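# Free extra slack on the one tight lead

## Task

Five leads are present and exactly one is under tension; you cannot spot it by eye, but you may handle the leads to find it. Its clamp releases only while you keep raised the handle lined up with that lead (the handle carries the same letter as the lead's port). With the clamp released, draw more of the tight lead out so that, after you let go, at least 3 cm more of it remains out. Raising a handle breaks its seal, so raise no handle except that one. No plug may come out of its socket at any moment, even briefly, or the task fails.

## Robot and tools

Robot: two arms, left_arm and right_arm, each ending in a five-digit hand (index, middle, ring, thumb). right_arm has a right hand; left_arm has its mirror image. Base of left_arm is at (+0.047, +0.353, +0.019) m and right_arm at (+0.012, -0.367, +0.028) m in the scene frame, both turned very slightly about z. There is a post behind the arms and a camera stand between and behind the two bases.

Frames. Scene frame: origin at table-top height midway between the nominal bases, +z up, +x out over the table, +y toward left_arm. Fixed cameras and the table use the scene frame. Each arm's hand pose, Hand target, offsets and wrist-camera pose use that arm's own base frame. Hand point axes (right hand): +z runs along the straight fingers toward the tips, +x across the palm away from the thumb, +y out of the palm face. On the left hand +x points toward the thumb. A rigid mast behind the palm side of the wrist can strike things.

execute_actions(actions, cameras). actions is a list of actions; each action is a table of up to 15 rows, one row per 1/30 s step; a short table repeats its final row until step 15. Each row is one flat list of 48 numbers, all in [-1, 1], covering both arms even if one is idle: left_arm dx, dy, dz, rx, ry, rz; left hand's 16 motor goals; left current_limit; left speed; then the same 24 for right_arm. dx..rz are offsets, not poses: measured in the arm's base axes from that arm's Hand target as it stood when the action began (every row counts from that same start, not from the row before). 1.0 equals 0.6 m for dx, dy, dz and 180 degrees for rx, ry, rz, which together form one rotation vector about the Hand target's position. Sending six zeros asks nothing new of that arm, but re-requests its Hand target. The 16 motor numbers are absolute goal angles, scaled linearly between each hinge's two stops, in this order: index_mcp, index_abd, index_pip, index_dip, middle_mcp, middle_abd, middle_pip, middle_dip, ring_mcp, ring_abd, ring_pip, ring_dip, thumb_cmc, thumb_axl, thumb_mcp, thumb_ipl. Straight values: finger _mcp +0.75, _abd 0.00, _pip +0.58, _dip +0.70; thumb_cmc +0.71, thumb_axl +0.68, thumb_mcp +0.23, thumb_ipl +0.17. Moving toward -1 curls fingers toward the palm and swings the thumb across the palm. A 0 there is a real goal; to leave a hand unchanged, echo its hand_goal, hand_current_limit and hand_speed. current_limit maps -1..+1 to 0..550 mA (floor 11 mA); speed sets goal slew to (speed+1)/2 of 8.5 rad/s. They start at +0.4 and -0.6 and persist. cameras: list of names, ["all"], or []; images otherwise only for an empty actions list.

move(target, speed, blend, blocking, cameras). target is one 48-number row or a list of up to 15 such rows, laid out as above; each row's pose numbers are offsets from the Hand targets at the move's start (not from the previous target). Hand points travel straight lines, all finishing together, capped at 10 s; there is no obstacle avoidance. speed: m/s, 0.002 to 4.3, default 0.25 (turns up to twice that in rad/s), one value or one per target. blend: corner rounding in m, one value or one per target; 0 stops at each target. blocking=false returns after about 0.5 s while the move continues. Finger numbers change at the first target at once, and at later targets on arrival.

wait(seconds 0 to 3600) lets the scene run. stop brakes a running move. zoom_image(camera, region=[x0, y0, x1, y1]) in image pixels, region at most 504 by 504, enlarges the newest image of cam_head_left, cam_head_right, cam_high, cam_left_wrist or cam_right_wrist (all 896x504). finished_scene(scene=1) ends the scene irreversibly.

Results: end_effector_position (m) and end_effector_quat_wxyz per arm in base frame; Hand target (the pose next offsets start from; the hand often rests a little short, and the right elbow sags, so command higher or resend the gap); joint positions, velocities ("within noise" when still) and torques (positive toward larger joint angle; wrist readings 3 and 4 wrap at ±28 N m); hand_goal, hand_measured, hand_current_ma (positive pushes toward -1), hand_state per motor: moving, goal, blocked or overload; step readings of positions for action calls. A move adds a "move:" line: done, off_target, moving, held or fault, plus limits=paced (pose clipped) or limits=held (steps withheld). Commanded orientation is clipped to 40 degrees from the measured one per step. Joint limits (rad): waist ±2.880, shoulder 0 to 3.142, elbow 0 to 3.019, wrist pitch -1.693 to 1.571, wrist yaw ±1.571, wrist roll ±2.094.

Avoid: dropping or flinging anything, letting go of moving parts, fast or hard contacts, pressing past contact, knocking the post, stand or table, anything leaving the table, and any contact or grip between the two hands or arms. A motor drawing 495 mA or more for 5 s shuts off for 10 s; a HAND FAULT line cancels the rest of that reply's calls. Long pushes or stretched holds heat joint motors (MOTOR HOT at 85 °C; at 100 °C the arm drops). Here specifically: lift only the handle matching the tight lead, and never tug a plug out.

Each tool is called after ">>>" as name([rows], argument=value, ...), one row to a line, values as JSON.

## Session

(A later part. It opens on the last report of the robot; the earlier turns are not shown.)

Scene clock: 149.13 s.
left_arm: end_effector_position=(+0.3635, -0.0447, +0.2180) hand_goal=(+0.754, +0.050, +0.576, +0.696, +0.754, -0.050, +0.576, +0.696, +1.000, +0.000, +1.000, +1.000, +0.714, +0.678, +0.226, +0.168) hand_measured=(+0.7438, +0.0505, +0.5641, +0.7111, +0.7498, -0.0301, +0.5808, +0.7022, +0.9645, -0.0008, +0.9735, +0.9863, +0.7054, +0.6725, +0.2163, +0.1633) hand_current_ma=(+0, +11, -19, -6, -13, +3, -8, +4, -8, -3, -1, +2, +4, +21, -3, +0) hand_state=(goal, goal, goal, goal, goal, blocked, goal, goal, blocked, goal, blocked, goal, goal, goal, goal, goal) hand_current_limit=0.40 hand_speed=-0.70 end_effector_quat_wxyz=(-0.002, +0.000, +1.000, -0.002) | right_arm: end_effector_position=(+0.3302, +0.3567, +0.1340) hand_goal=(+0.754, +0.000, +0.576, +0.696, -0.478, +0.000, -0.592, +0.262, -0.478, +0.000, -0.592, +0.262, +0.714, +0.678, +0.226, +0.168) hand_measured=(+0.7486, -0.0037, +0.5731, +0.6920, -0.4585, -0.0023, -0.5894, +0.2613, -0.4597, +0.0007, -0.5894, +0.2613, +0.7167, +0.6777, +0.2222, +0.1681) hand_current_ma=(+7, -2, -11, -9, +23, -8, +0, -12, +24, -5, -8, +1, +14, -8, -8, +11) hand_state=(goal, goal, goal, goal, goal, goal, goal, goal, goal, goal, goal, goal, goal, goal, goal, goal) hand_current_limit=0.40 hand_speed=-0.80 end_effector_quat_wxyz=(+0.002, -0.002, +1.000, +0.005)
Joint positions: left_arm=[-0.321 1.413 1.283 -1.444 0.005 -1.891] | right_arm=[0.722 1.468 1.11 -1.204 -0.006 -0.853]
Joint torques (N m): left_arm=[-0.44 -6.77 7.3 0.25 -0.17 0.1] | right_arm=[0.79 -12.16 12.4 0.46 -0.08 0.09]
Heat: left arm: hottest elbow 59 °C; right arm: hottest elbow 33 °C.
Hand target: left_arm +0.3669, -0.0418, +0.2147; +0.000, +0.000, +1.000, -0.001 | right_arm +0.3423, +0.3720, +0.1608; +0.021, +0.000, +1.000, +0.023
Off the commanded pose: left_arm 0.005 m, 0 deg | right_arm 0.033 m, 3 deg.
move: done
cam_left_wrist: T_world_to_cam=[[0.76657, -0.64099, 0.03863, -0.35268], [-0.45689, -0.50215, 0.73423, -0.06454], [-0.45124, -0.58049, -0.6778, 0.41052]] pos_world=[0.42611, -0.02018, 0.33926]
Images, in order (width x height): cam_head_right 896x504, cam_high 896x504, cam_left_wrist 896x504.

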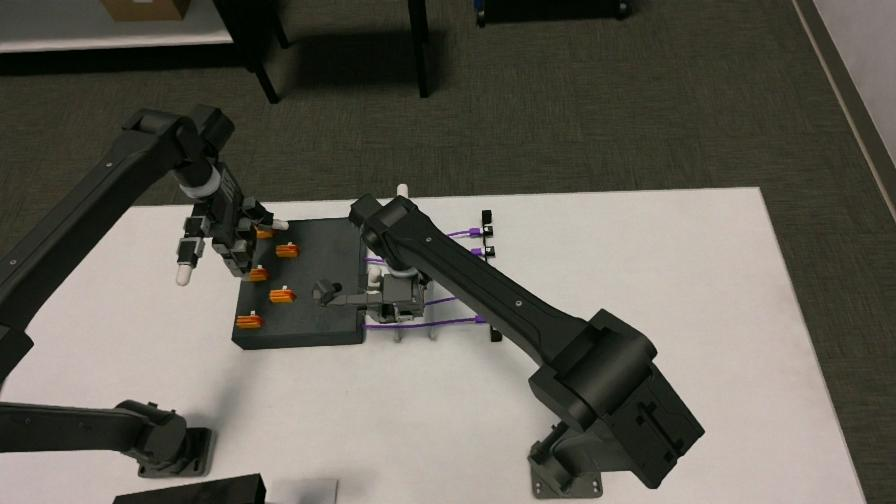

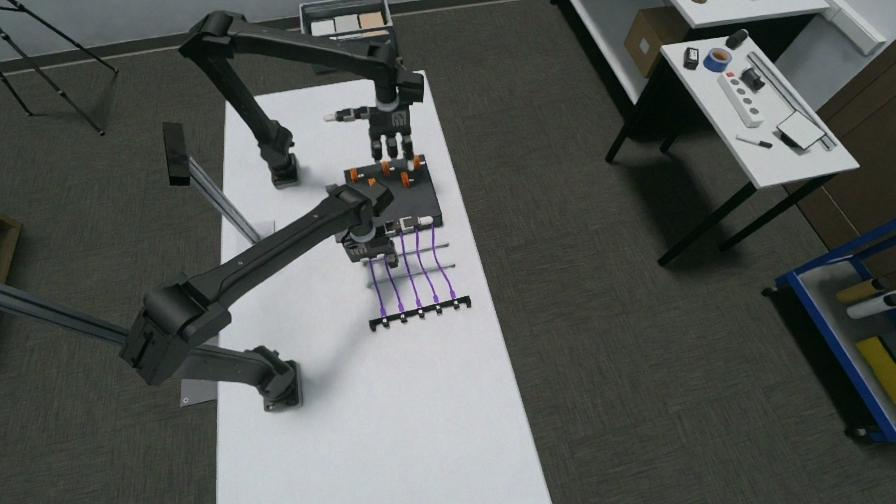

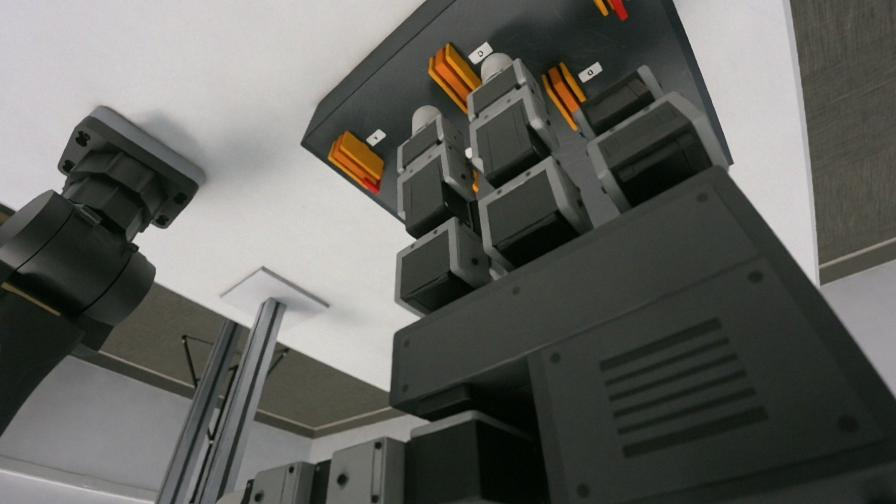

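>>> move([
  [0.0072,0.005,0, 0,0,0, 0.754,0.05,0.576,0.696,0.754,-0.05,0.576,0.696,1,0,1,1,0.714,0.678,0.226,0.168,0.4,-0.7, 0,0,0,0,0,0, 0.754,0,0.576,0.696,-0.479,0,-0.592,0.261,-0.479,0,-0.592,0.261,0.714,0.678,0.226,0.168,0.4,-0.8],
  [0.0072,0.005,-0.04, 0,0,0, 0.754,0.05,0.576,0.696,0.754,-0.05,0.576,0.696,1,0,1,1,0.714,0.678,0.226,0.168,0.4,-0.7, 0,0,0,0,0,0, 0.754,0,0.576,0.696,-0.479,0,-0.592,0.261,-0.479,0,-0.592,0.261,0.714,0.678,0.226,0.168,0.4,-0.8],
], cameras=["cam_left_wrist", "cam_head_right", "cam_high"], speed=0.04)

>>> zoom_image(camera="cam_left_wrist", region=[380, 0, 600, 160])

>>> zoom_image(camera="cam_high", region=[330, 90, 460, 260])

Scene clock: 152.10 s.
left_arm: end_effector_position=(+0.3683, -0.0417, +0.1952) hand_goal=(+0.754, +0.050, +0.576, +0.696, +0.754, -0.050, +0.576, +0.696, +1.000, +0.000, +1.000, +1.000, +0.714, +0.678, +0.226, +0.168) hand_measured=(+0.7450, +0.0564, +0.5641, +0.7098, +0.7498, -0.0286, +0.5808, +0.7022, +0.9645, -0.0008, +0.9747, +0.9863, +0.7054, +0.6725, +0.2173, +0.1633) hand_current_ma=(+5, +16, -2, +7, -7, +8, -7, +4, +6, -2, +2, -1, -1, +4, +11, +1) hand_state=(goal, goal, goal, goal, goal, blocked, goal, goal, blocked, goal, blocked, goal, goal, goal, goal, goal) hand_current_limit=0.40 hand_speed=-0.70 end_effector_quat_wxyz=(+0.000, +0.000, +1.000, -0.002) | right_arm: end_effector_position=(+0.3302, +0.3567, +0.1340) hand_goal=(+0.754, +0.000, +0.576, +0.696, -0.478, +0.000, -0.592, +0.262, -0.478, +0.000, -0.592, +0.262, +0.714, +0.678, +0.226, +0.168) hand_measured=(+0.7486, -0.0037, +0.5731, +0.6920, -0.4585, -0.0023, -0.5894, +0.2613, -0.4597, -0.0008, -0.5907, +0.2626, +0.7167, +0.6767, +0.2232, +0.1672) hand_current_ma=(+7, -5, -11, -11, +24, -6, +2, -12, +22, -4, -5, -3, +11, -5, -7, +7) hand_state=(goal, goal, goal, goal, goal, goal, goal, goal, goal, goal, goal, goal, goal, goal, goal, goal) hand_current_limit=0.40 hand_speed=-0.80 end_effector_quat_wxyz=(+0.002, -0.002, +1.000, +0.005)
Joint positions: left_arm=[-0.31 1.43 1.24 -1.381 0.004 -1.881] | right_arm=[0.722 1.468 1.11 -1.204 -0.006 -0.853]
Joint torques (N m): left_arm=[0.09 -6.95 7.19 0.12 -0.17 0.04] | right_arm=[0.79 -12.04 12.41 0.44 -0.08 0.09]
Heat: left arm: hottest elbow 58 °C; right arm: hottest elbow 33 °C.
Hand target: left_arm +0.3713, -0.0389, +0.1907; +0.000, +0.000, +1.000, -0.001 | right_arm +0.3423, +0.3720, +0.1608; +0.021, +0.000, +1.000, +0.023
Off the commanded pose: left_arm 0.006 m, 0 deg | right_arm 0.033 m, 3 deg.
move: done
cam_left_wrist: T_world_to_cam=[[0.76691, -0.64042, 0.04134, -0.35405], [-0.45879, -0.50208, 0.73309, -0.0432], [-0.44873, -0.58119, -0.67887, 0.39824]] pos_world=[0.43041, -0.01698, 0.31666]
Images, in order (width x height): cam_head_right 896x504, cam_high 896x504, cam_left_wrist 896x504.

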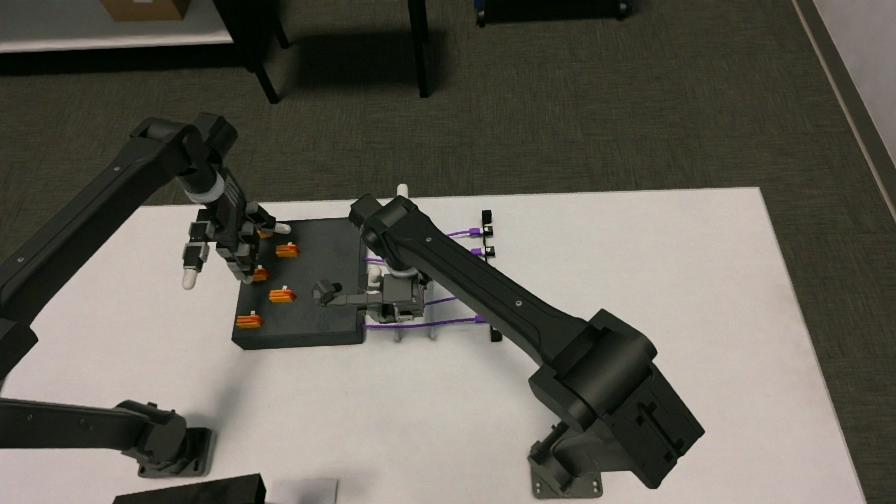

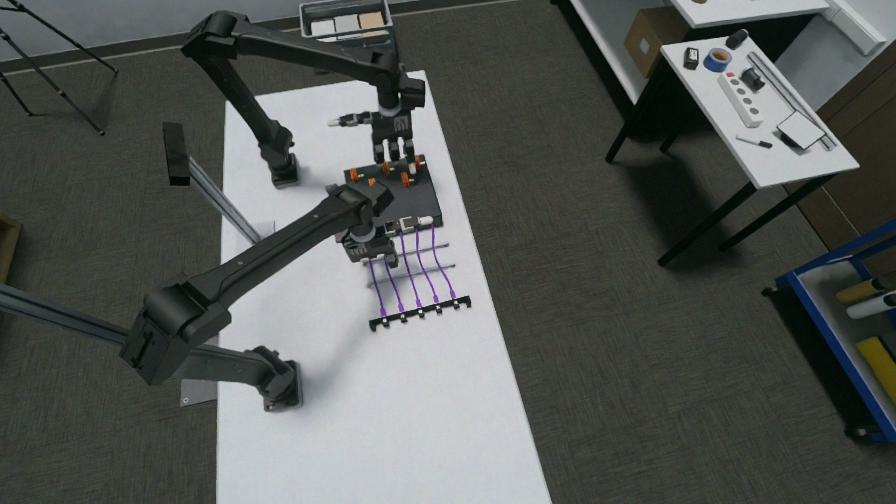

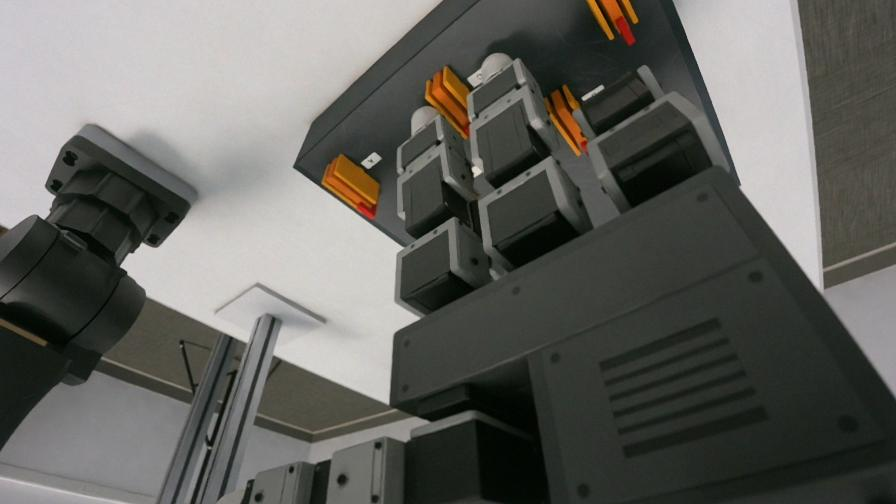

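Scaled by 2.291 from the camera's image (finer frame: 1280x720).

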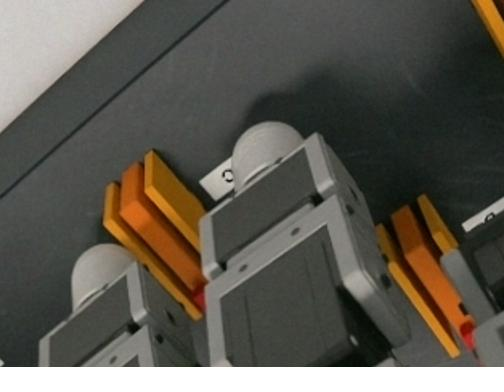

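Scaled by 2.965 from the camera's image (finer frame: 1280x720).

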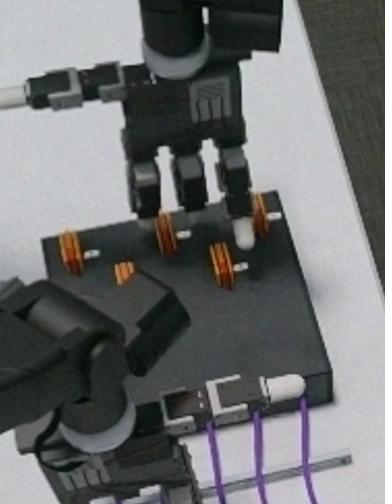

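>>> move([
  [0,0,-0.02, 0,0,0, 0.754,0.05,0.576,0.696,0.754,-0.05,0.576,0.696,1,0,1,1,0.714,0.678,0.226,0.168,0.4,-0.7, 0,0,0,0,0,0, 0.754,0,0.576,0.696,-0.479,0,-0.592,0.261,-0.479,0,-0.592,0.261,0.714,0.678,0.226,0.168,0.4,-0.8],
], cameras=["cam_left_wrist", "cam_head_right", "cam_high"], speed=0.03)

>>> zoom_image(camera="cam_left_wrist", region=[380, 0, 600, 160])

>>> zoom_image(camera="cam_head_right", region=[200, 190, 360, 350])

Scene clock: 153.50 s.
left_arm: end_effector_position=(+0.3678, -0.0415, +0.1838) hand_goal=(+0.754, +0.050, +0.576, +0.696, +0.754, -0.050, +0.576, +0.696, +1.000, +0.000, +1.000, +1.000, +0.714, +0.678, +0.226, +0.168) hand_measured=(+0.7438, +0.0651, +0.5641, +0.7047, +0.7498, -0.0301, +0.5808, +0.7034, +0.9645, -0.0008, +0.9735, +0.9863, +0.7067, +0.6725, +0.2163, +0.1624) hand_current_ma=(+8, +13, -3, -2, -7, +7, -9, +1, +2, -1, -4, -4, +8, +14, +0, +3) hand_state=(goal, goal, goal, goal, goal, blocked, goal, goal, blocked, goal, blocked, goal, goal, goal, goal, goal) hand_current_limit=0.40 hand_speed=-0.70 end_effector_quat_wxyz=(-0.001, +0.000, +1.000, -0.002) | right_arm: end_effector_position=(+0.3302, +0.3567, +0.1340) hand_goal=(+0.754, +0.000, +0.576, +0.696, -0.478, +0.000, -0.592, +0.262, -0.478, +0.000, -0.592, +0.262, +0.714, +0.678, +0.226, +0.168) hand_measured=(+0.7486, -0.0037, +0.5731, +0.6932, -0.4597, -0.0023, -0.5907, +0.2613, -0.4585, -0.0008, -0.5907, +0.2613, +0.7167, +0.6777, +0.2232, +0.1681) hand_current_ma=(+2, -9, -11, -13, +23, -2, +4, -7, +21, -3, -4, -4, +10, -5, -12, +7) hand_state=(goal, goal, goal, goal, goal, goal, goal, goal, goal, goal, goal, goal, goal, goal, goal, goal) hand_current_limit=0.40 hand_speed=-0.80 end_effector_quat_wxyz=(+0.002, -0.002, +1.000, +0.005)
Joint positions: left_arm=[-0.31 1.435 1.215 -1.352 0.004 -1.881] | right_arm=[0.722 1.468 1.11 -1.204 -0.006 -0.853]
Joint torques (N m): left_arm=[-0.85 -6.77 7.01 0.49 -0.13 0.1] | right_arm=[0.79 -12.1 12.44 0.43 -0.09 0.09]
Heat: left arm: hottest elbow 58 °C; right arm: hottest elbow 33 °C.
Hand target: left_arm +0.3713, -0.0389, +0.1788; +0.000, +0.000, +1.000, -0.001 | right_arm +0.3423, +0.3720, +0.1608; +0.021, +0.000, +1.000, +0.023
Off the commanded pose: left_arm 0.007 m, 0 deg | right_arm 0.033 m, 3 deg.
move: done
cam_left_wrist: T_world_to_cam=[[0.76699, -0.64039, 0.0403, -0.353], [-0.45797, -0.50235, 0.73342, -0.03531], [-0.44943, -0.58098, -0.67858, 0.39058]] pos_world=[0.43011, -0.01688, 0.30516]
Images, in order (width x height): cam_head_right 896x504, cam_high 896x504, cam_left_wrist 896x504.

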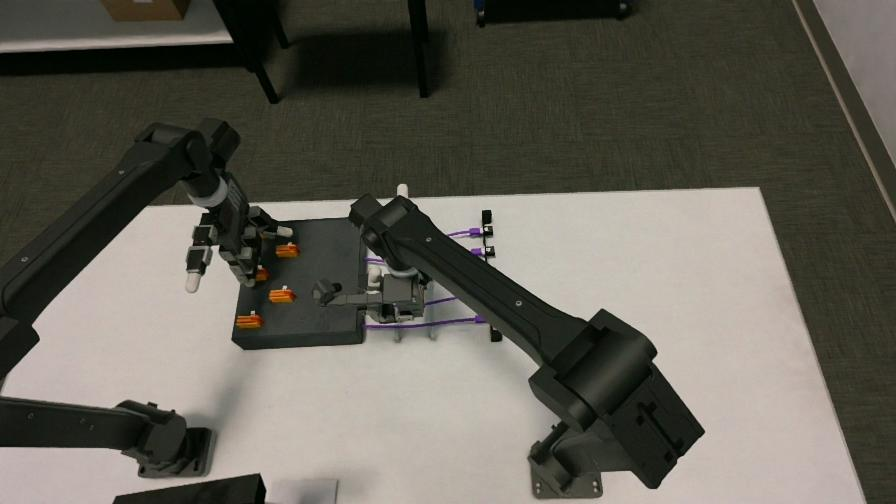

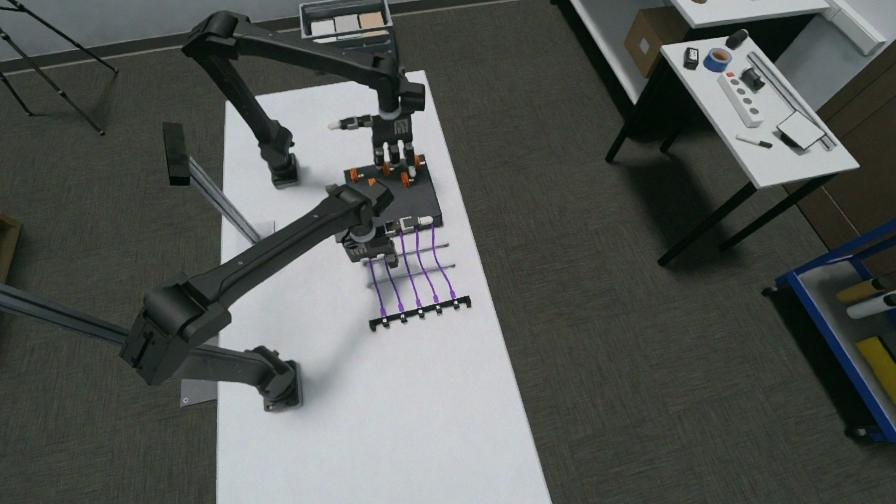

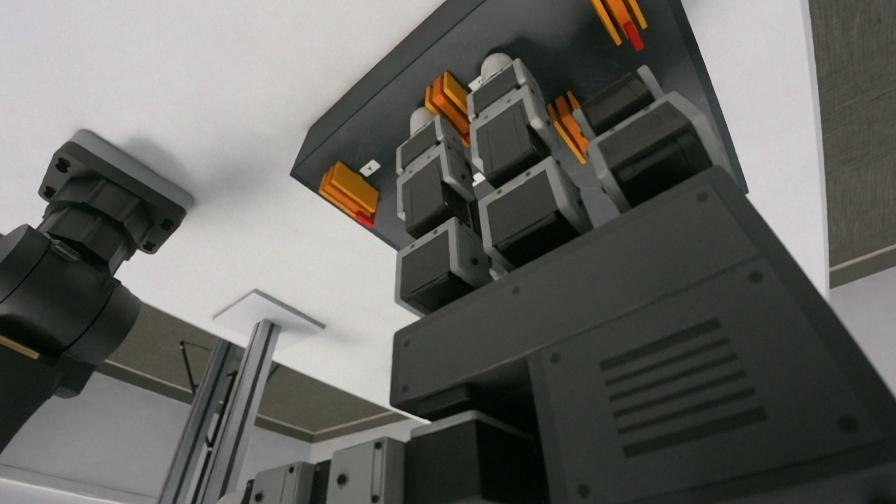

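Scaled by 2.291 from the camera's image (finer frame: 1280x720).

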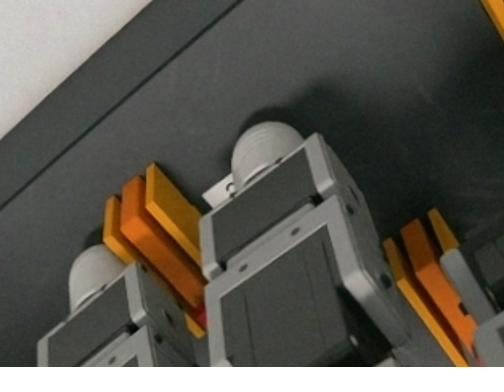

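Scaled by 3.150 from the camera's image (finer frame: 1280x720).

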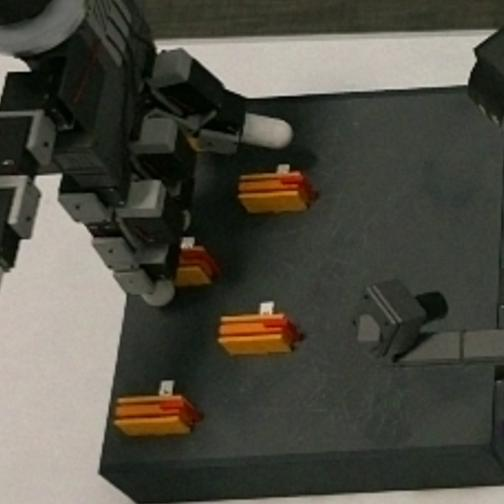

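>>> move([
  [-0.003,-0.01,0, 0,0,0, 0.754,0.07,0.576,0.696,0.754,-0.07,0.576,0.696,1,0,1,1,0.714,0.678,0.226,0.168,0.4,-0.7, 0,0,0,0,0,0, 0.754,0,0.576,0.696,-0.479,0,-0.592,0.261,-0.479,0,-0.592,0.261,0.714,0.678,0.226,0.168,0.4,-0.8],
  [-0.003,-0.01,0, 0,0,0, 0.754,-0.12,0.576,0.696,0.754,0.12,0.576,0.696,1,0,1,1,0.714,0.678,0.226,0.168,-0.7,-0.85, 0,0,0,0,0,0, 0.754,0,0.576,0.696,-0.479,0,-0.592,0.261,-0.479,0,-0.592,0.261,0.714,0.678,0.226,0.168,0.4,-0.8],
], cameras=["cam_left_wrist", "cam_head_right"], speed=0.03)

>>> zoom_image(camera="cam_left_wrist", region=[380, 0, 600, 160])

>>> zoom_image(camera="cam_head_right", region=[200, 190, 360, 350])

Scene clock: 155.93 s.
left_arm: end_effector_position=(+0.3680, -0.0416, +0.1838) hand_goal=(+0.754, -0.120, +0.576, +0.696, +0.754, +0.120, +0.576, +0.696, +1.000, +0.000, +1.000, +1.000, +0.714, +0.678, +0.226, +0.168) hand_measured=(+0.7426, +0.0622, +0.5641, +0.6996, +0.7498, +0.0944, +0.5808, +0.7022, +0.9645, -0.0008, +0.9747, +0.9863, +0.7054, +0.6725, +0.2173, +0.1633) hand_current_ma=(+9, +34, +1, -1, -13, +2, -1, +10, -14, -10, -6, -4, +14, +2, +0, +12) hand_state=(goal, blocked, goal, goal, goal, blocked, goal, goal, blocked, goal, blocked, goal, goal, goal, goal, goal) hand_current_limit=-0.70 hand_speed=-0.85 end_effector_quat_wxyz=(-0.001, +0.000, +1.000, -0.002) | right_arm: end_effector_position=(+0.3302, +0.3567, +0.1340) hand_goal=(+0.754, +0.000, +0.576, +0.696, -0.478, +0.000, -0.592, +0.262, -0.478, +0.000, -0.592, +0.262, +0.714, +0.678, +0.226, +0.168) hand_measured=(+0.7474, -0.0037, +0.5718, +0.6920, -0.4585, -0.0023, -0.5907, +0.2613, -0.4597, -0.0008, -0.5894, +0.2626, +0.7167, +0.6767, +0.2232, +0.1672) hand_current_ma=(+4, -2, -10, -9, +26, -3, +2, -9, +20, -2, +0, -1, +10, -10, -4, +8) hand_state=(goal, goal, goal, goal, goal, goal, goal, goal, goal, goal, goal, goal, goal, goal, goal, goal) hand_current_limit=0.40 hand_speed=-0.80 end_effector_quat_wxyz=(+0.002, -0.002, +1.000, +0.005)
Joint positions: left_arm=[-0.31 1.435 1.215 -1.351 0.004 -1.881] | right_arm=[0.722 1.468 1.11 -1.204 -0.006 -0.853]
Joint torques (N m): left_arm=[-2.32 -7.18 7.13 0.44 -0.13 -0.12] | right_arm=[0.79 -12.1 12.41 0.44 -0.08 0.09]
Heat: left arm: hottest elbow 57 °C; right arm: hottest elbow 33 °C.
Hand target: left_arm +0.3696, -0.0449, +0.1788; +0.000, +0.000, +1.000, -0.001 | right_arm +0.3423, +0.3720, +0.1608; +0.021, +0.000, +1.000, +0.023
Off the commanded pose: left_arm 0.006 m, 0 deg | right_arm 0.033 m, 3 deg.
move: done
cam_left_wrist: T_world_to_cam=[[0.76698, -0.64036, 0.04102, -0.35335], [-0.45849, -0.50218, 0.73321, -0.03503], [-0.44892, -0.58117, -0.67876, 0.39039]] pos_world=[0.43021, -0.01698, 0.30516]
Images, in order (width x height): cam_head_right 896x504, cam_left_wrist 896x504.

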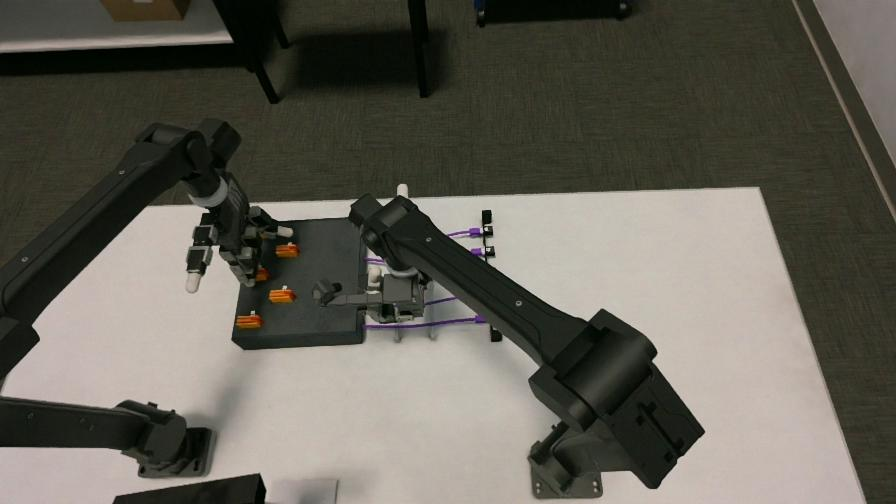

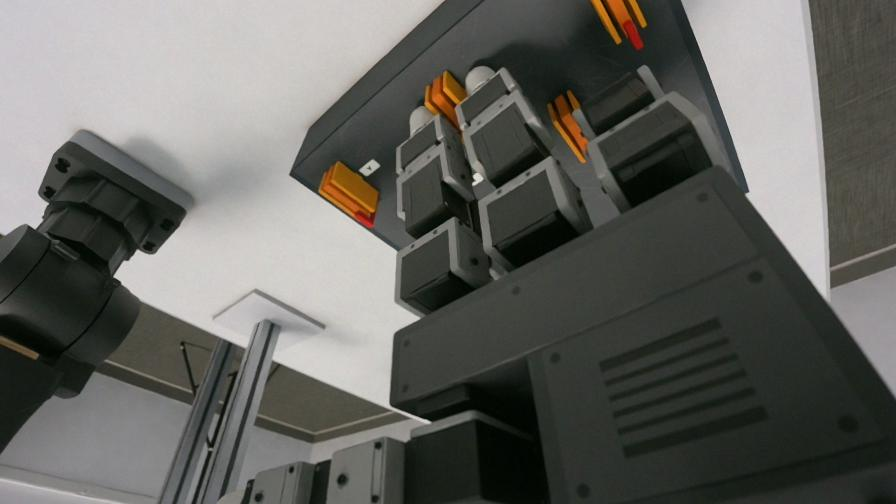

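Scaled by 2.291 from the camera's image (finer frame: 1280x720).

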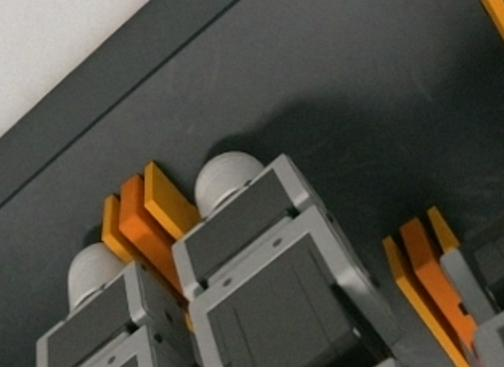

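Scaled by 3.150 from the camera's image (finer frame: 1280x720).

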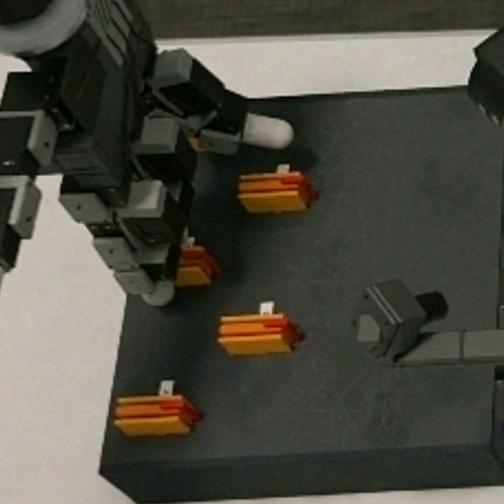

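>>> move([
  [0,0,0, 0,0,0, 0.754,0.1,0.576,0.696,0.754,-0.1,0.576,0.696,1,0,1,1,0.714,0.678,0.226,0.168,0.4,-0.8, 0,0,0,0,0,0, 0.754,0,0.576,0.696,-0.479,0,-0.592,0.261,-0.479,0,-0.592,0.261,0.714,0.678,0.226,0.168,0.4,-0.8],
  [-0.0177,-0.0168,0.04, 0,0,0, 0.754,0.1,0.576,0.696,0.754,-0.1,0.576,0.696,1,0,1,1,0.714,0.678,0.226,0.168,0.4,-0.8, 0,0,0,0,0,0, 0.754,0,0.576,0.696,-0.479,0,-0.592,0.261,-0.479,0,-0.592,0.261,0.714,0.678,0.226,0.168,0.4,-0.8],
  [-0.0177,-0.0168,0.03, 0,0,0, 0.754,0.1,0.576,0.696,0.754,-0.1,0.576,0.696,1,0,1,1,0.714,0.678,0.226,0.168,0.4,-0.8, 0,0,0,0,0,0, 0.754,0,0.576,0.696,-0.479,0,-0.592,0.261,-0.479,0,-0.592,0.261,0.714,0.678,0.226,0.168,0.4,-0.8],
], cameras=["cam_left_wrist", "cam_head_right"], speed=0.05)

>>> zoom_image(camera="cam_left_wrist", region=[380, 0, 600, 160])

>>> zoom_image(camera="cam_head_right", region=[200, 190, 360, 350])

Scene clock: 159.50 s.
left_arm: end_effector_position=(+0.3552, -0.0506, +0.1866) hand_goal=(+0.754, +0.100, +0.576, +0.696, +0.754, -0.100, +0.576, +0.696, +1.000, +0.000, +1.000, +1.000, +0.714, +0.678, +0.226, +0.168) hand_measured=(+0.7426, +0.0754, +0.5629, +0.6996, +0.7486, -0.0828, +0.5808, +0.7034, +0.9645, -0.0008, +0.9735, +0.9850, +0.7079, +0.6725, +0.2173, +0.1633) hand_current_ma=(+12, +14, -13, +0, -3, +3, -17, +7, -11, -10, +8, +2, -1, +15, +4, -3) hand_state=(goal, blocked, goal, goal, goal, goal, goal, goal, blocked, goal, blocked, goal, goal, goal, goal, goal) hand_current_limit=0.40 hand_speed=-0.80 end_effector_quat_wxyz=(-0.017, +0.001, +1.000, +0.004) | right_arm: end_effector_position=(+0.3302, +0.3567, +0.1340) hand_goal=(+0.754, +0.000, +0.576, +0.696, -0.478, +0.000, -0.592, +0.262, -0.478, +0.000, -0.592, +0.262, +0.714, +0.678, +0.226, +0.168) hand_measured=(+0.7486, -0.0037, +0.5718, +0.6920, -0.4585, -0.0023, -0.5907, +0.2626, -0.4585, -0.0008, -0.5894, +0.2613, +0.7180, +0.6767, +0.2232, +0.1681) hand_current_ma=(+6, -6, -11, -9, +22, -6, +7, -11, +24, -6, -8, -1, +10, -6, -8, +9) hand_state=(goal, goal, goal, goal, goal, goal, goal, goal, goal, goal, goal, goal, goal, goal, goal, goal) hand_current_limit=0.40 hand_speed=-0.80 end_effector_quat_wxyz=(+0.002, -0.002, +1.000, +0.005)
Joint positions: left_arm=[-0.342 1.433 1.215 -1.388 0.004 -1.911] | right_arm=[0.722 1.468 1.11 -1.204 -0.006 -0.853]
Joint torques (N m): left_arm=[-1.9 -8.76 8.47 -0.27 -0.12 -0.08] | right_arm=[0.73 -12.04 12.4 0.44 -0.09 0.09]
Heat: left arm: hottest elbow 56 °C; right arm: hottest elbow 34 °C.
Hand target: left_arm +0.3589, -0.0550, +0.1967; +0.000, +0.000, +1.000, -0.001 | right_arm +0.3423, +0.3720, +0.1608; +0.021, +0.000, +1.000, +0.023
Off the commanded pose: left_arm 0.012 m, 2 deg | right_arm 0.033 m, 3 deg.
move: off_target (left_arm)
cam_left_wrist: T_world_to_cam=[[0.76684, -0.64179, 0.00799, -0.34329], [-0.43472, -0.51019, 0.74211, -0.05799], [-0.4722, -0.57255, -0.67023, 0.3885]] pos_world=[0.42149, -0.02747, 0.30616]
Images, in order (width x height): cam_head_right 896x504, cam_left_wrist 896x504.

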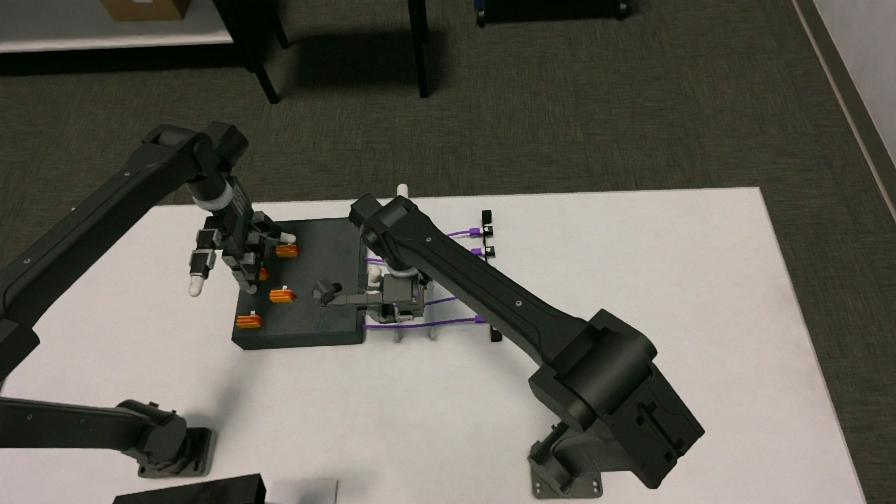

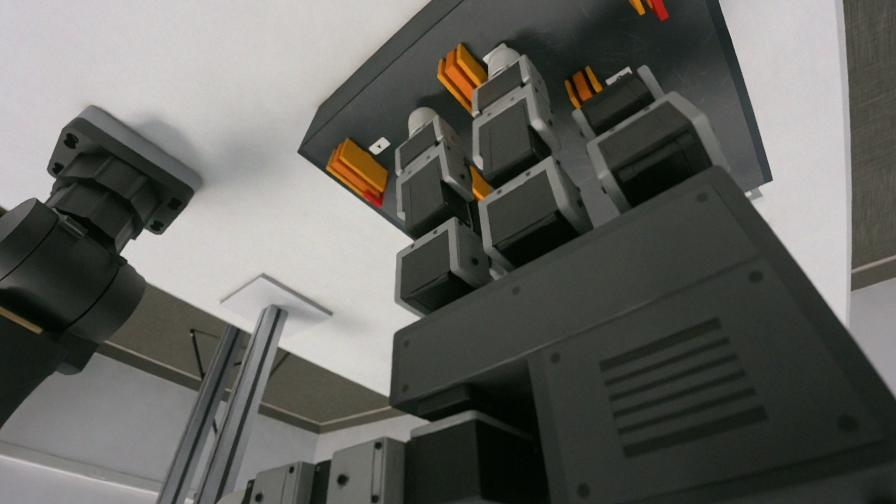

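Scaled by 2.291 from the camera's image (finer frame: 1280x720).

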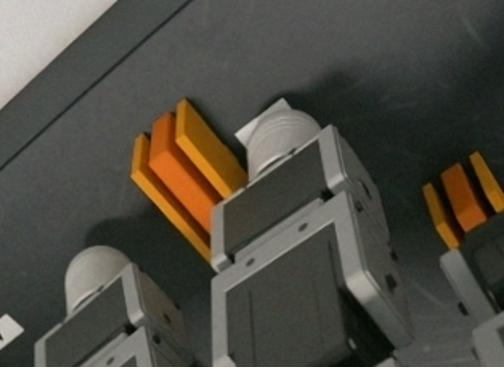

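Scaled by 3.150 from the camera's image (finer frame: 1280x720).

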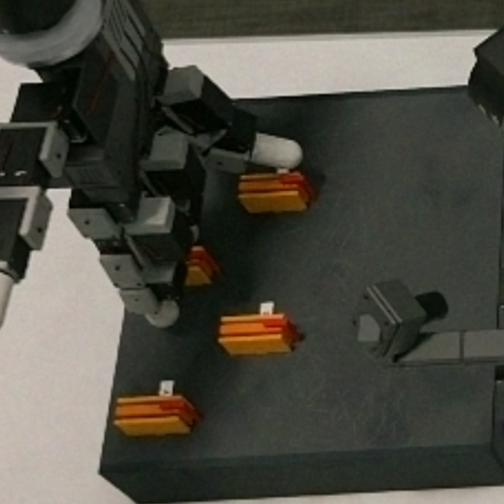

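>>> move([
  [0.0077,0.0065,-0.03, 0,0,0, 0.754,0.1,0.576,0.696,0.754,-0.1,0.576,0.696,1,0,1,1,0.714,0.678,0.226,0.168,0.4,-0.8, 0,0,0,0,0,0, 0.754,0,0.576,0.696,-0.479,0,-0.592,0.261,-0.479,0,-0.592,0.261,0.714,0.678,0.226,0.168,0.4,-0.8],
], cameras=["cam_left_wrist", "cam_head_right"], speed=0.05)

>>> zoom_image(camera="cam_left_wrist", region=[380, 0, 600, 160])

>>> zoom_image(camera="cam_head_right", region=[200, 190, 360, 350])

Scene clock: 161.23 s.
left_arm: end_effector_position=(+0.3616, -0.0529, +0.1815) hand_goal=(+0.754, +0.100, +0.576, +0.696, +0.754, -0.100, +0.576, +0.696, +1.000, +0.000, +1.000, +1.000, +0.714, +0.678, +0.226, +0.168) hand_measured=(+0.7426, +0.0754, +0.5629, +0.6996, +0.7486, -0.0828, +0.5808, +0.7022, +0.9645, +0.0007, +0.9735, +0.9863, +0.7079, +0.6725, +0.2173, +0.1633) hand_current_ma=(+7, +9, -14, -6, -21, +12, -10, +10, +3, -2, -10, -7, +16, +8, +9, +5) hand_state=(goal, blocked, goal, goal, goal, goal, goal, goal, blocked, goal, blocked, goal, goal, goal, goal, goal) hand_current_limit=0.40 hand_speed=-0.80 end_effector_quat_wxyz=(-0.003, +0.000, +1.000, -0.001) | right_arm: end_effector_position=(+0.3302, +0.3567, +0.1340) hand_goal=(+0.754, +0.000, +0.576, +0.696, -0.478, +0.000, -0.592, +0.262, -0.478, +0.000, -0.592, +0.262, +0.714, +0.678, +0.226, +0.168) hand_measured=(+0.7486, -0.0023, +0.5718, +0.6920, -0.4585, -0.0023, -0.5894, +0.2613, -0.4597, +0.0007, -0.5894, +0.2613, +0.7167, +0.6777, +0.2232, +0.1681) hand_current_ma=(+0, -4, -7, -7, +21, -1, +6, -9, +25, -6, -5, -2, +11, -5, -9, +9) hand_state=(goal, goal, goal, goal, goal, goal, goal, goal, goal, goal, goal, goal, goal, goal, goal, goal) hand_current_limit=0.40 hand_speed=-0.80 end_effector_quat_wxyz=(+0.002, -0.002, +1.000, +0.005)
Joint positions: left_arm=[-0.342 1.433 1.206 -1.348 0.004 -1.912] | right_arm=[0.722 1.468 1.11 -1.204 -0.006 -0.853]
Joint torques (N m): left_arm=[-1.14 -7.65 6.9 0.13 -0.13 -0.02] | right_arm=[0.79 -12.1 12.42 0.44 -0.08 0.09]
Heat: left arm: hottest elbow 56 °C; right arm: hottest elbow 34 °C.
Hand target: left_arm +0.3636, -0.0511, +0.1787; +0.000, +0.000, +1.000, -0.001 | right_arm +0.3423, +0.3720, +0.1608; +0.021, +0.000, +1.000, +0.023
Off the commanded pose: left_arm 0.004 m, 0 deg | right_arm 0.033 m, 3 deg.
move: done
cam_left_wrist: T_world_to_cam=[[0.76641, -0.64128, 0.03698, -0.35472], [-0.45605, -0.50269, 0.73438, -0.04303], [-0.45236, -0.5797, -0.67773, 0.3806]] pos_world=[0.42441, -0.02848, 0.30266]
Images, in order (width x height): cam_head_right 896x504, cam_left_wrist 896x504.

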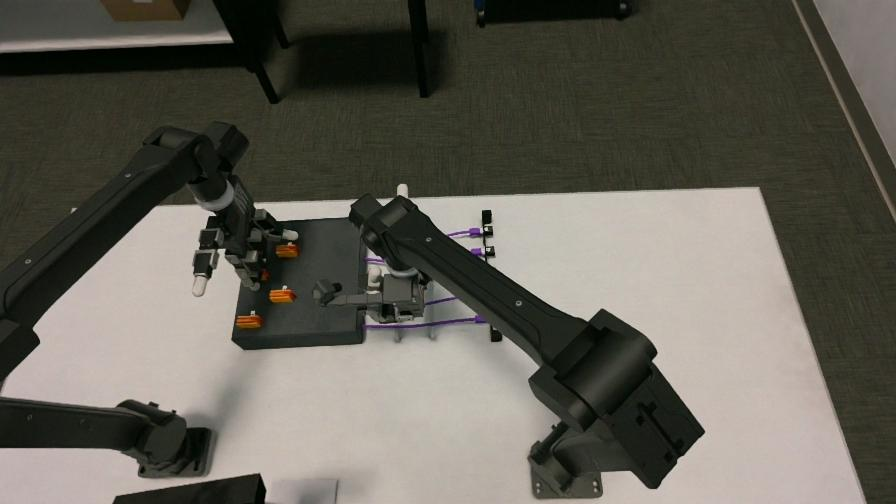

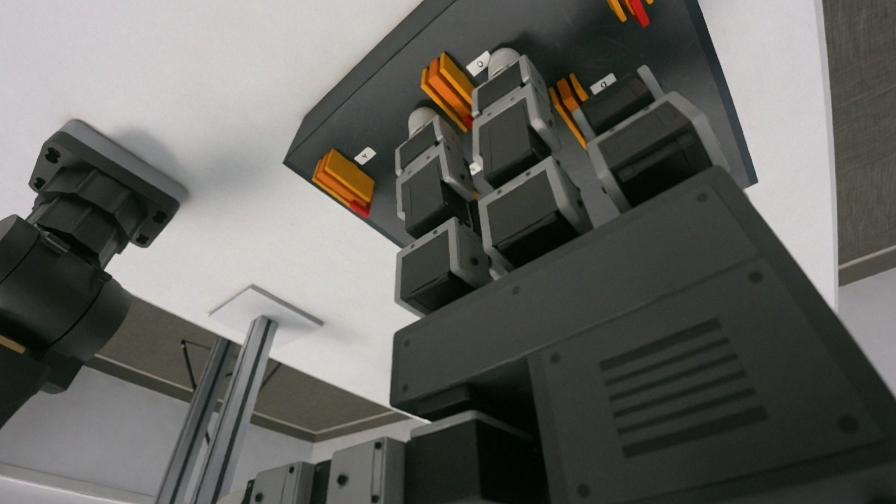

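Scaled by 2.291 from the camera's image (finer frame: 1280x720).

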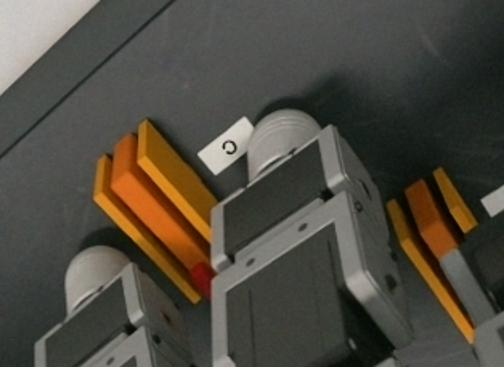

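Scaled by 3.150 from the camera's image (finer frame: 1280x720).

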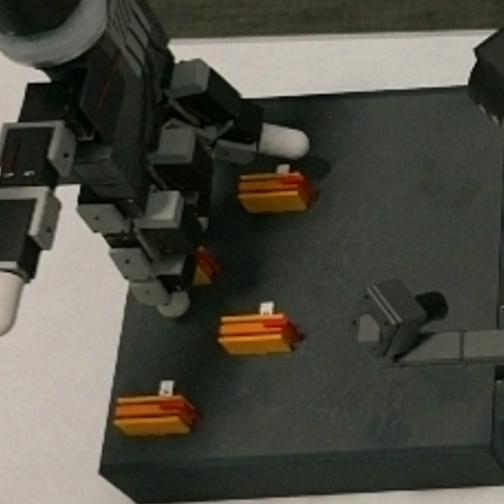

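>>> move([
  [0,0,0, 0,0,0, 0.754,-0.15,0.576,0.696,0.754,0.15,0.576,0.696,1,0,1,1,0.714,0.678,0.226,0.168,-0.6,-0.85, 0,0,0,0,0,0, 0.754,0,0.576,0.696,-0.479,0,-0.592,0.261,-0.479,0,-0.592,0.261,0.714,0.678,0.226,0.168,0.4,-0.8],
], cameras=["cam_left_wrist", "cam_head_right"], speed=0.05)

>>> zoom_image(camera="cam_left_wrist", region=[380, 0, 600, 160])

>>> zoom_image(camera="cam_head_right", region=[200, 190, 360, 350])

Scene clock: 162.23 s.
left_arm: end_effector_position=(+0.3616, -0.0529, +0.1815) hand_goal=(+0.754, -0.150, +0.576, +0.696, +0.754, +0.150, +0.576, +0.696, +1.000, +0.000, +1.000, +1.000, +0.714, +0.678, +0.226, +0.168) hand_measured=(+0.7426, -0.0140, +0.5629, +0.6996, +0.7486, +0.0739, +0.5808, +0.7022, +0.9657, -0.0008, +0.9735, +0.9863, +0.7079, +0.6735, +0.2173, +0.1624) hand_current_ma=(+1, +19, -1, -2, +1, +4, -4, +3, -1, -8, +4, -10, +4, +16, +3, +12) hand_state=(goal, blocked, goal, goal, goal, blocked, goal, goal, blocked, goal, blocked, goal, goal, goal, goal, goal) hand_current_limit=-0.60 hand_speed=-0.85 end_effector_quat_wxyz=(-0.003, +0.000, +1.000, -0.001) | right_arm: end_effector_position=(+0.3302, +0.3567, +0.1340) hand_goal=(+0.754, +0.000, +0.576, +0.696, -0.478, +0.000, -0.592, +0.262, -0.478, +0.000, -0.592, +0.262, +0.714, +0.678, +0.226, +0.168) hand_measured=(+0.7486, -0.0037, +0.5718, +0.6920, -0.4585, -0.0037, -0.5894, +0.2613, -0.4585, -0.0008, -0.5907, +0.2613, +0.7167, +0.6777, +0.2232, +0.1672) hand_current_ma=(+3, -6, -14, -12, +22, -3, +4, -11, +24, -3, -4, -1, +12, -8, -6, +8) hand_state=(goal, goal, goal, goal, goal, goal, goal, goal, goal, goal, goal, goal, goal, goal, goal, goal) hand_current_limit=0.40 hand_speed=-0.80 end_effector_quat_wxyz=(+0.002, -0.002, +1.000, +0.005)
Joint positions: left_arm=[-0.342 1.433 1.206 -1.348 0.004 -1.912] | right_arm=[0.722 1.468 1.11 -1.204 -0.006 -0.853]
Joint torques (N m): left_arm=[-1.08 -7.59 6.98 0.01 -0.12 0.08] | right_arm=[0.73 -11.99 12.41 0.44 -0.08 0.09]
Heat: left arm: hottest elbow 56 °C; right arm: hottest elbow 34 °C.
Hand target: left_arm +0.3635, -0.0511, +0.1787; +0.000, +0.000, +1.000, -0.001 | right_arm +0.3423, +0.3720, +0.1608; +0.021, +0.000, +1.000, +0.023
Off the commanded pose: left_arm 0.004 m, 0 deg | right_arm 0.033 m, 3 deg.
move: done
cam_left_wrist: T_world_to_cam=[[0.76641, -0.64128, 0.03698, -0.35472], [-0.45605, -0.50269, 0.73438, -0.04303], [-0.45236, -0.5797, -0.67773, 0.3806]] pos_world=[0.42441, -0.02848, 0.30266]
Images, in order (width x height): cam_head_right 896x504, cam_left_wrist 896x504.

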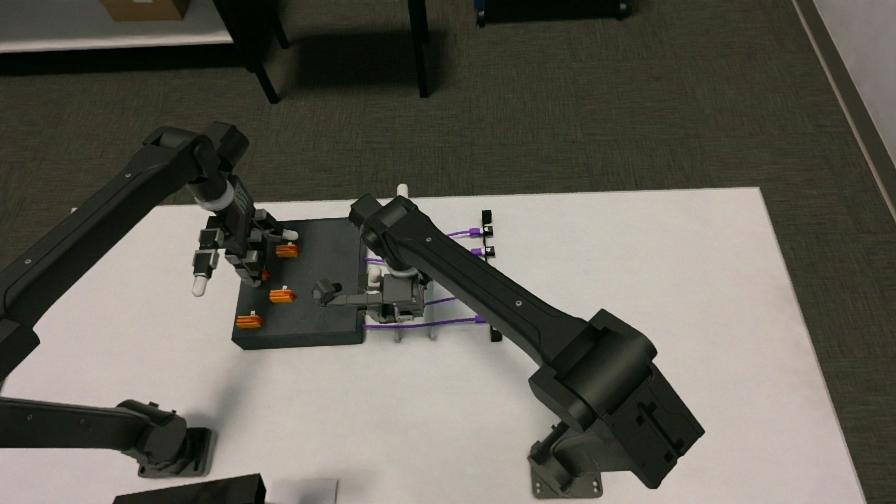

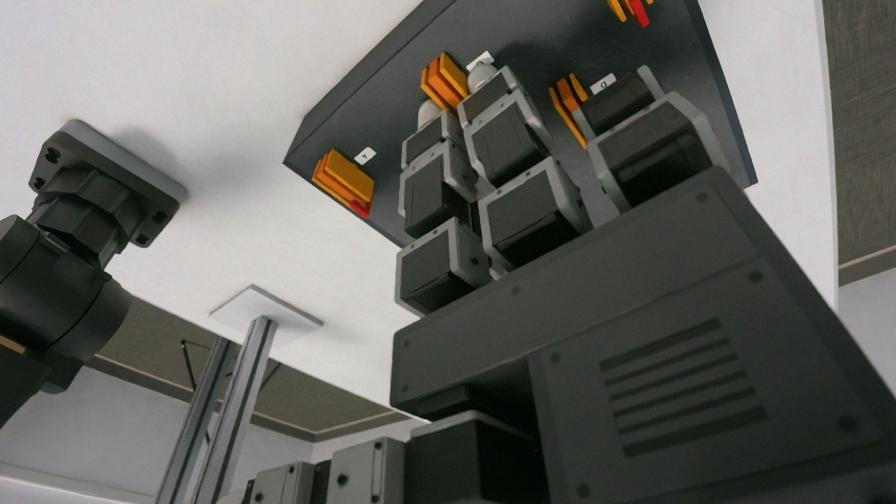

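Scaled by 2.291 from the camera's image (finer frame: 1280x720).

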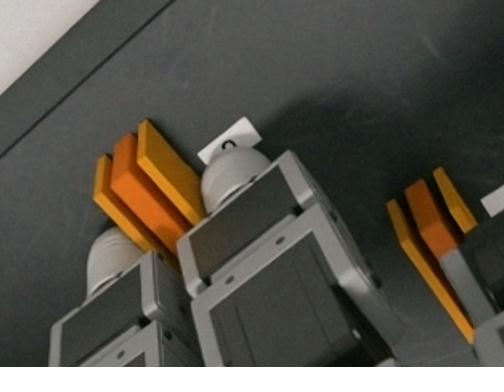

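Scaled by 3.150 from the camera's image (finer frame: 1280x720).

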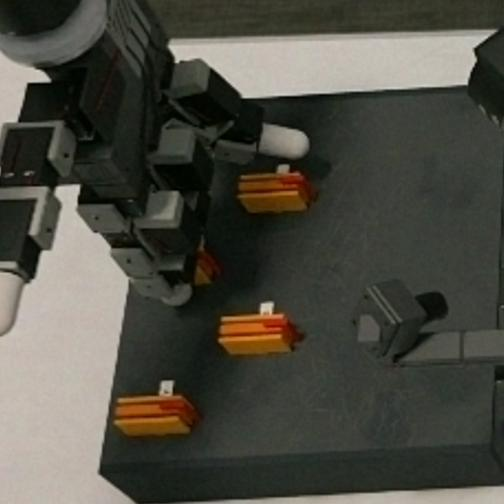

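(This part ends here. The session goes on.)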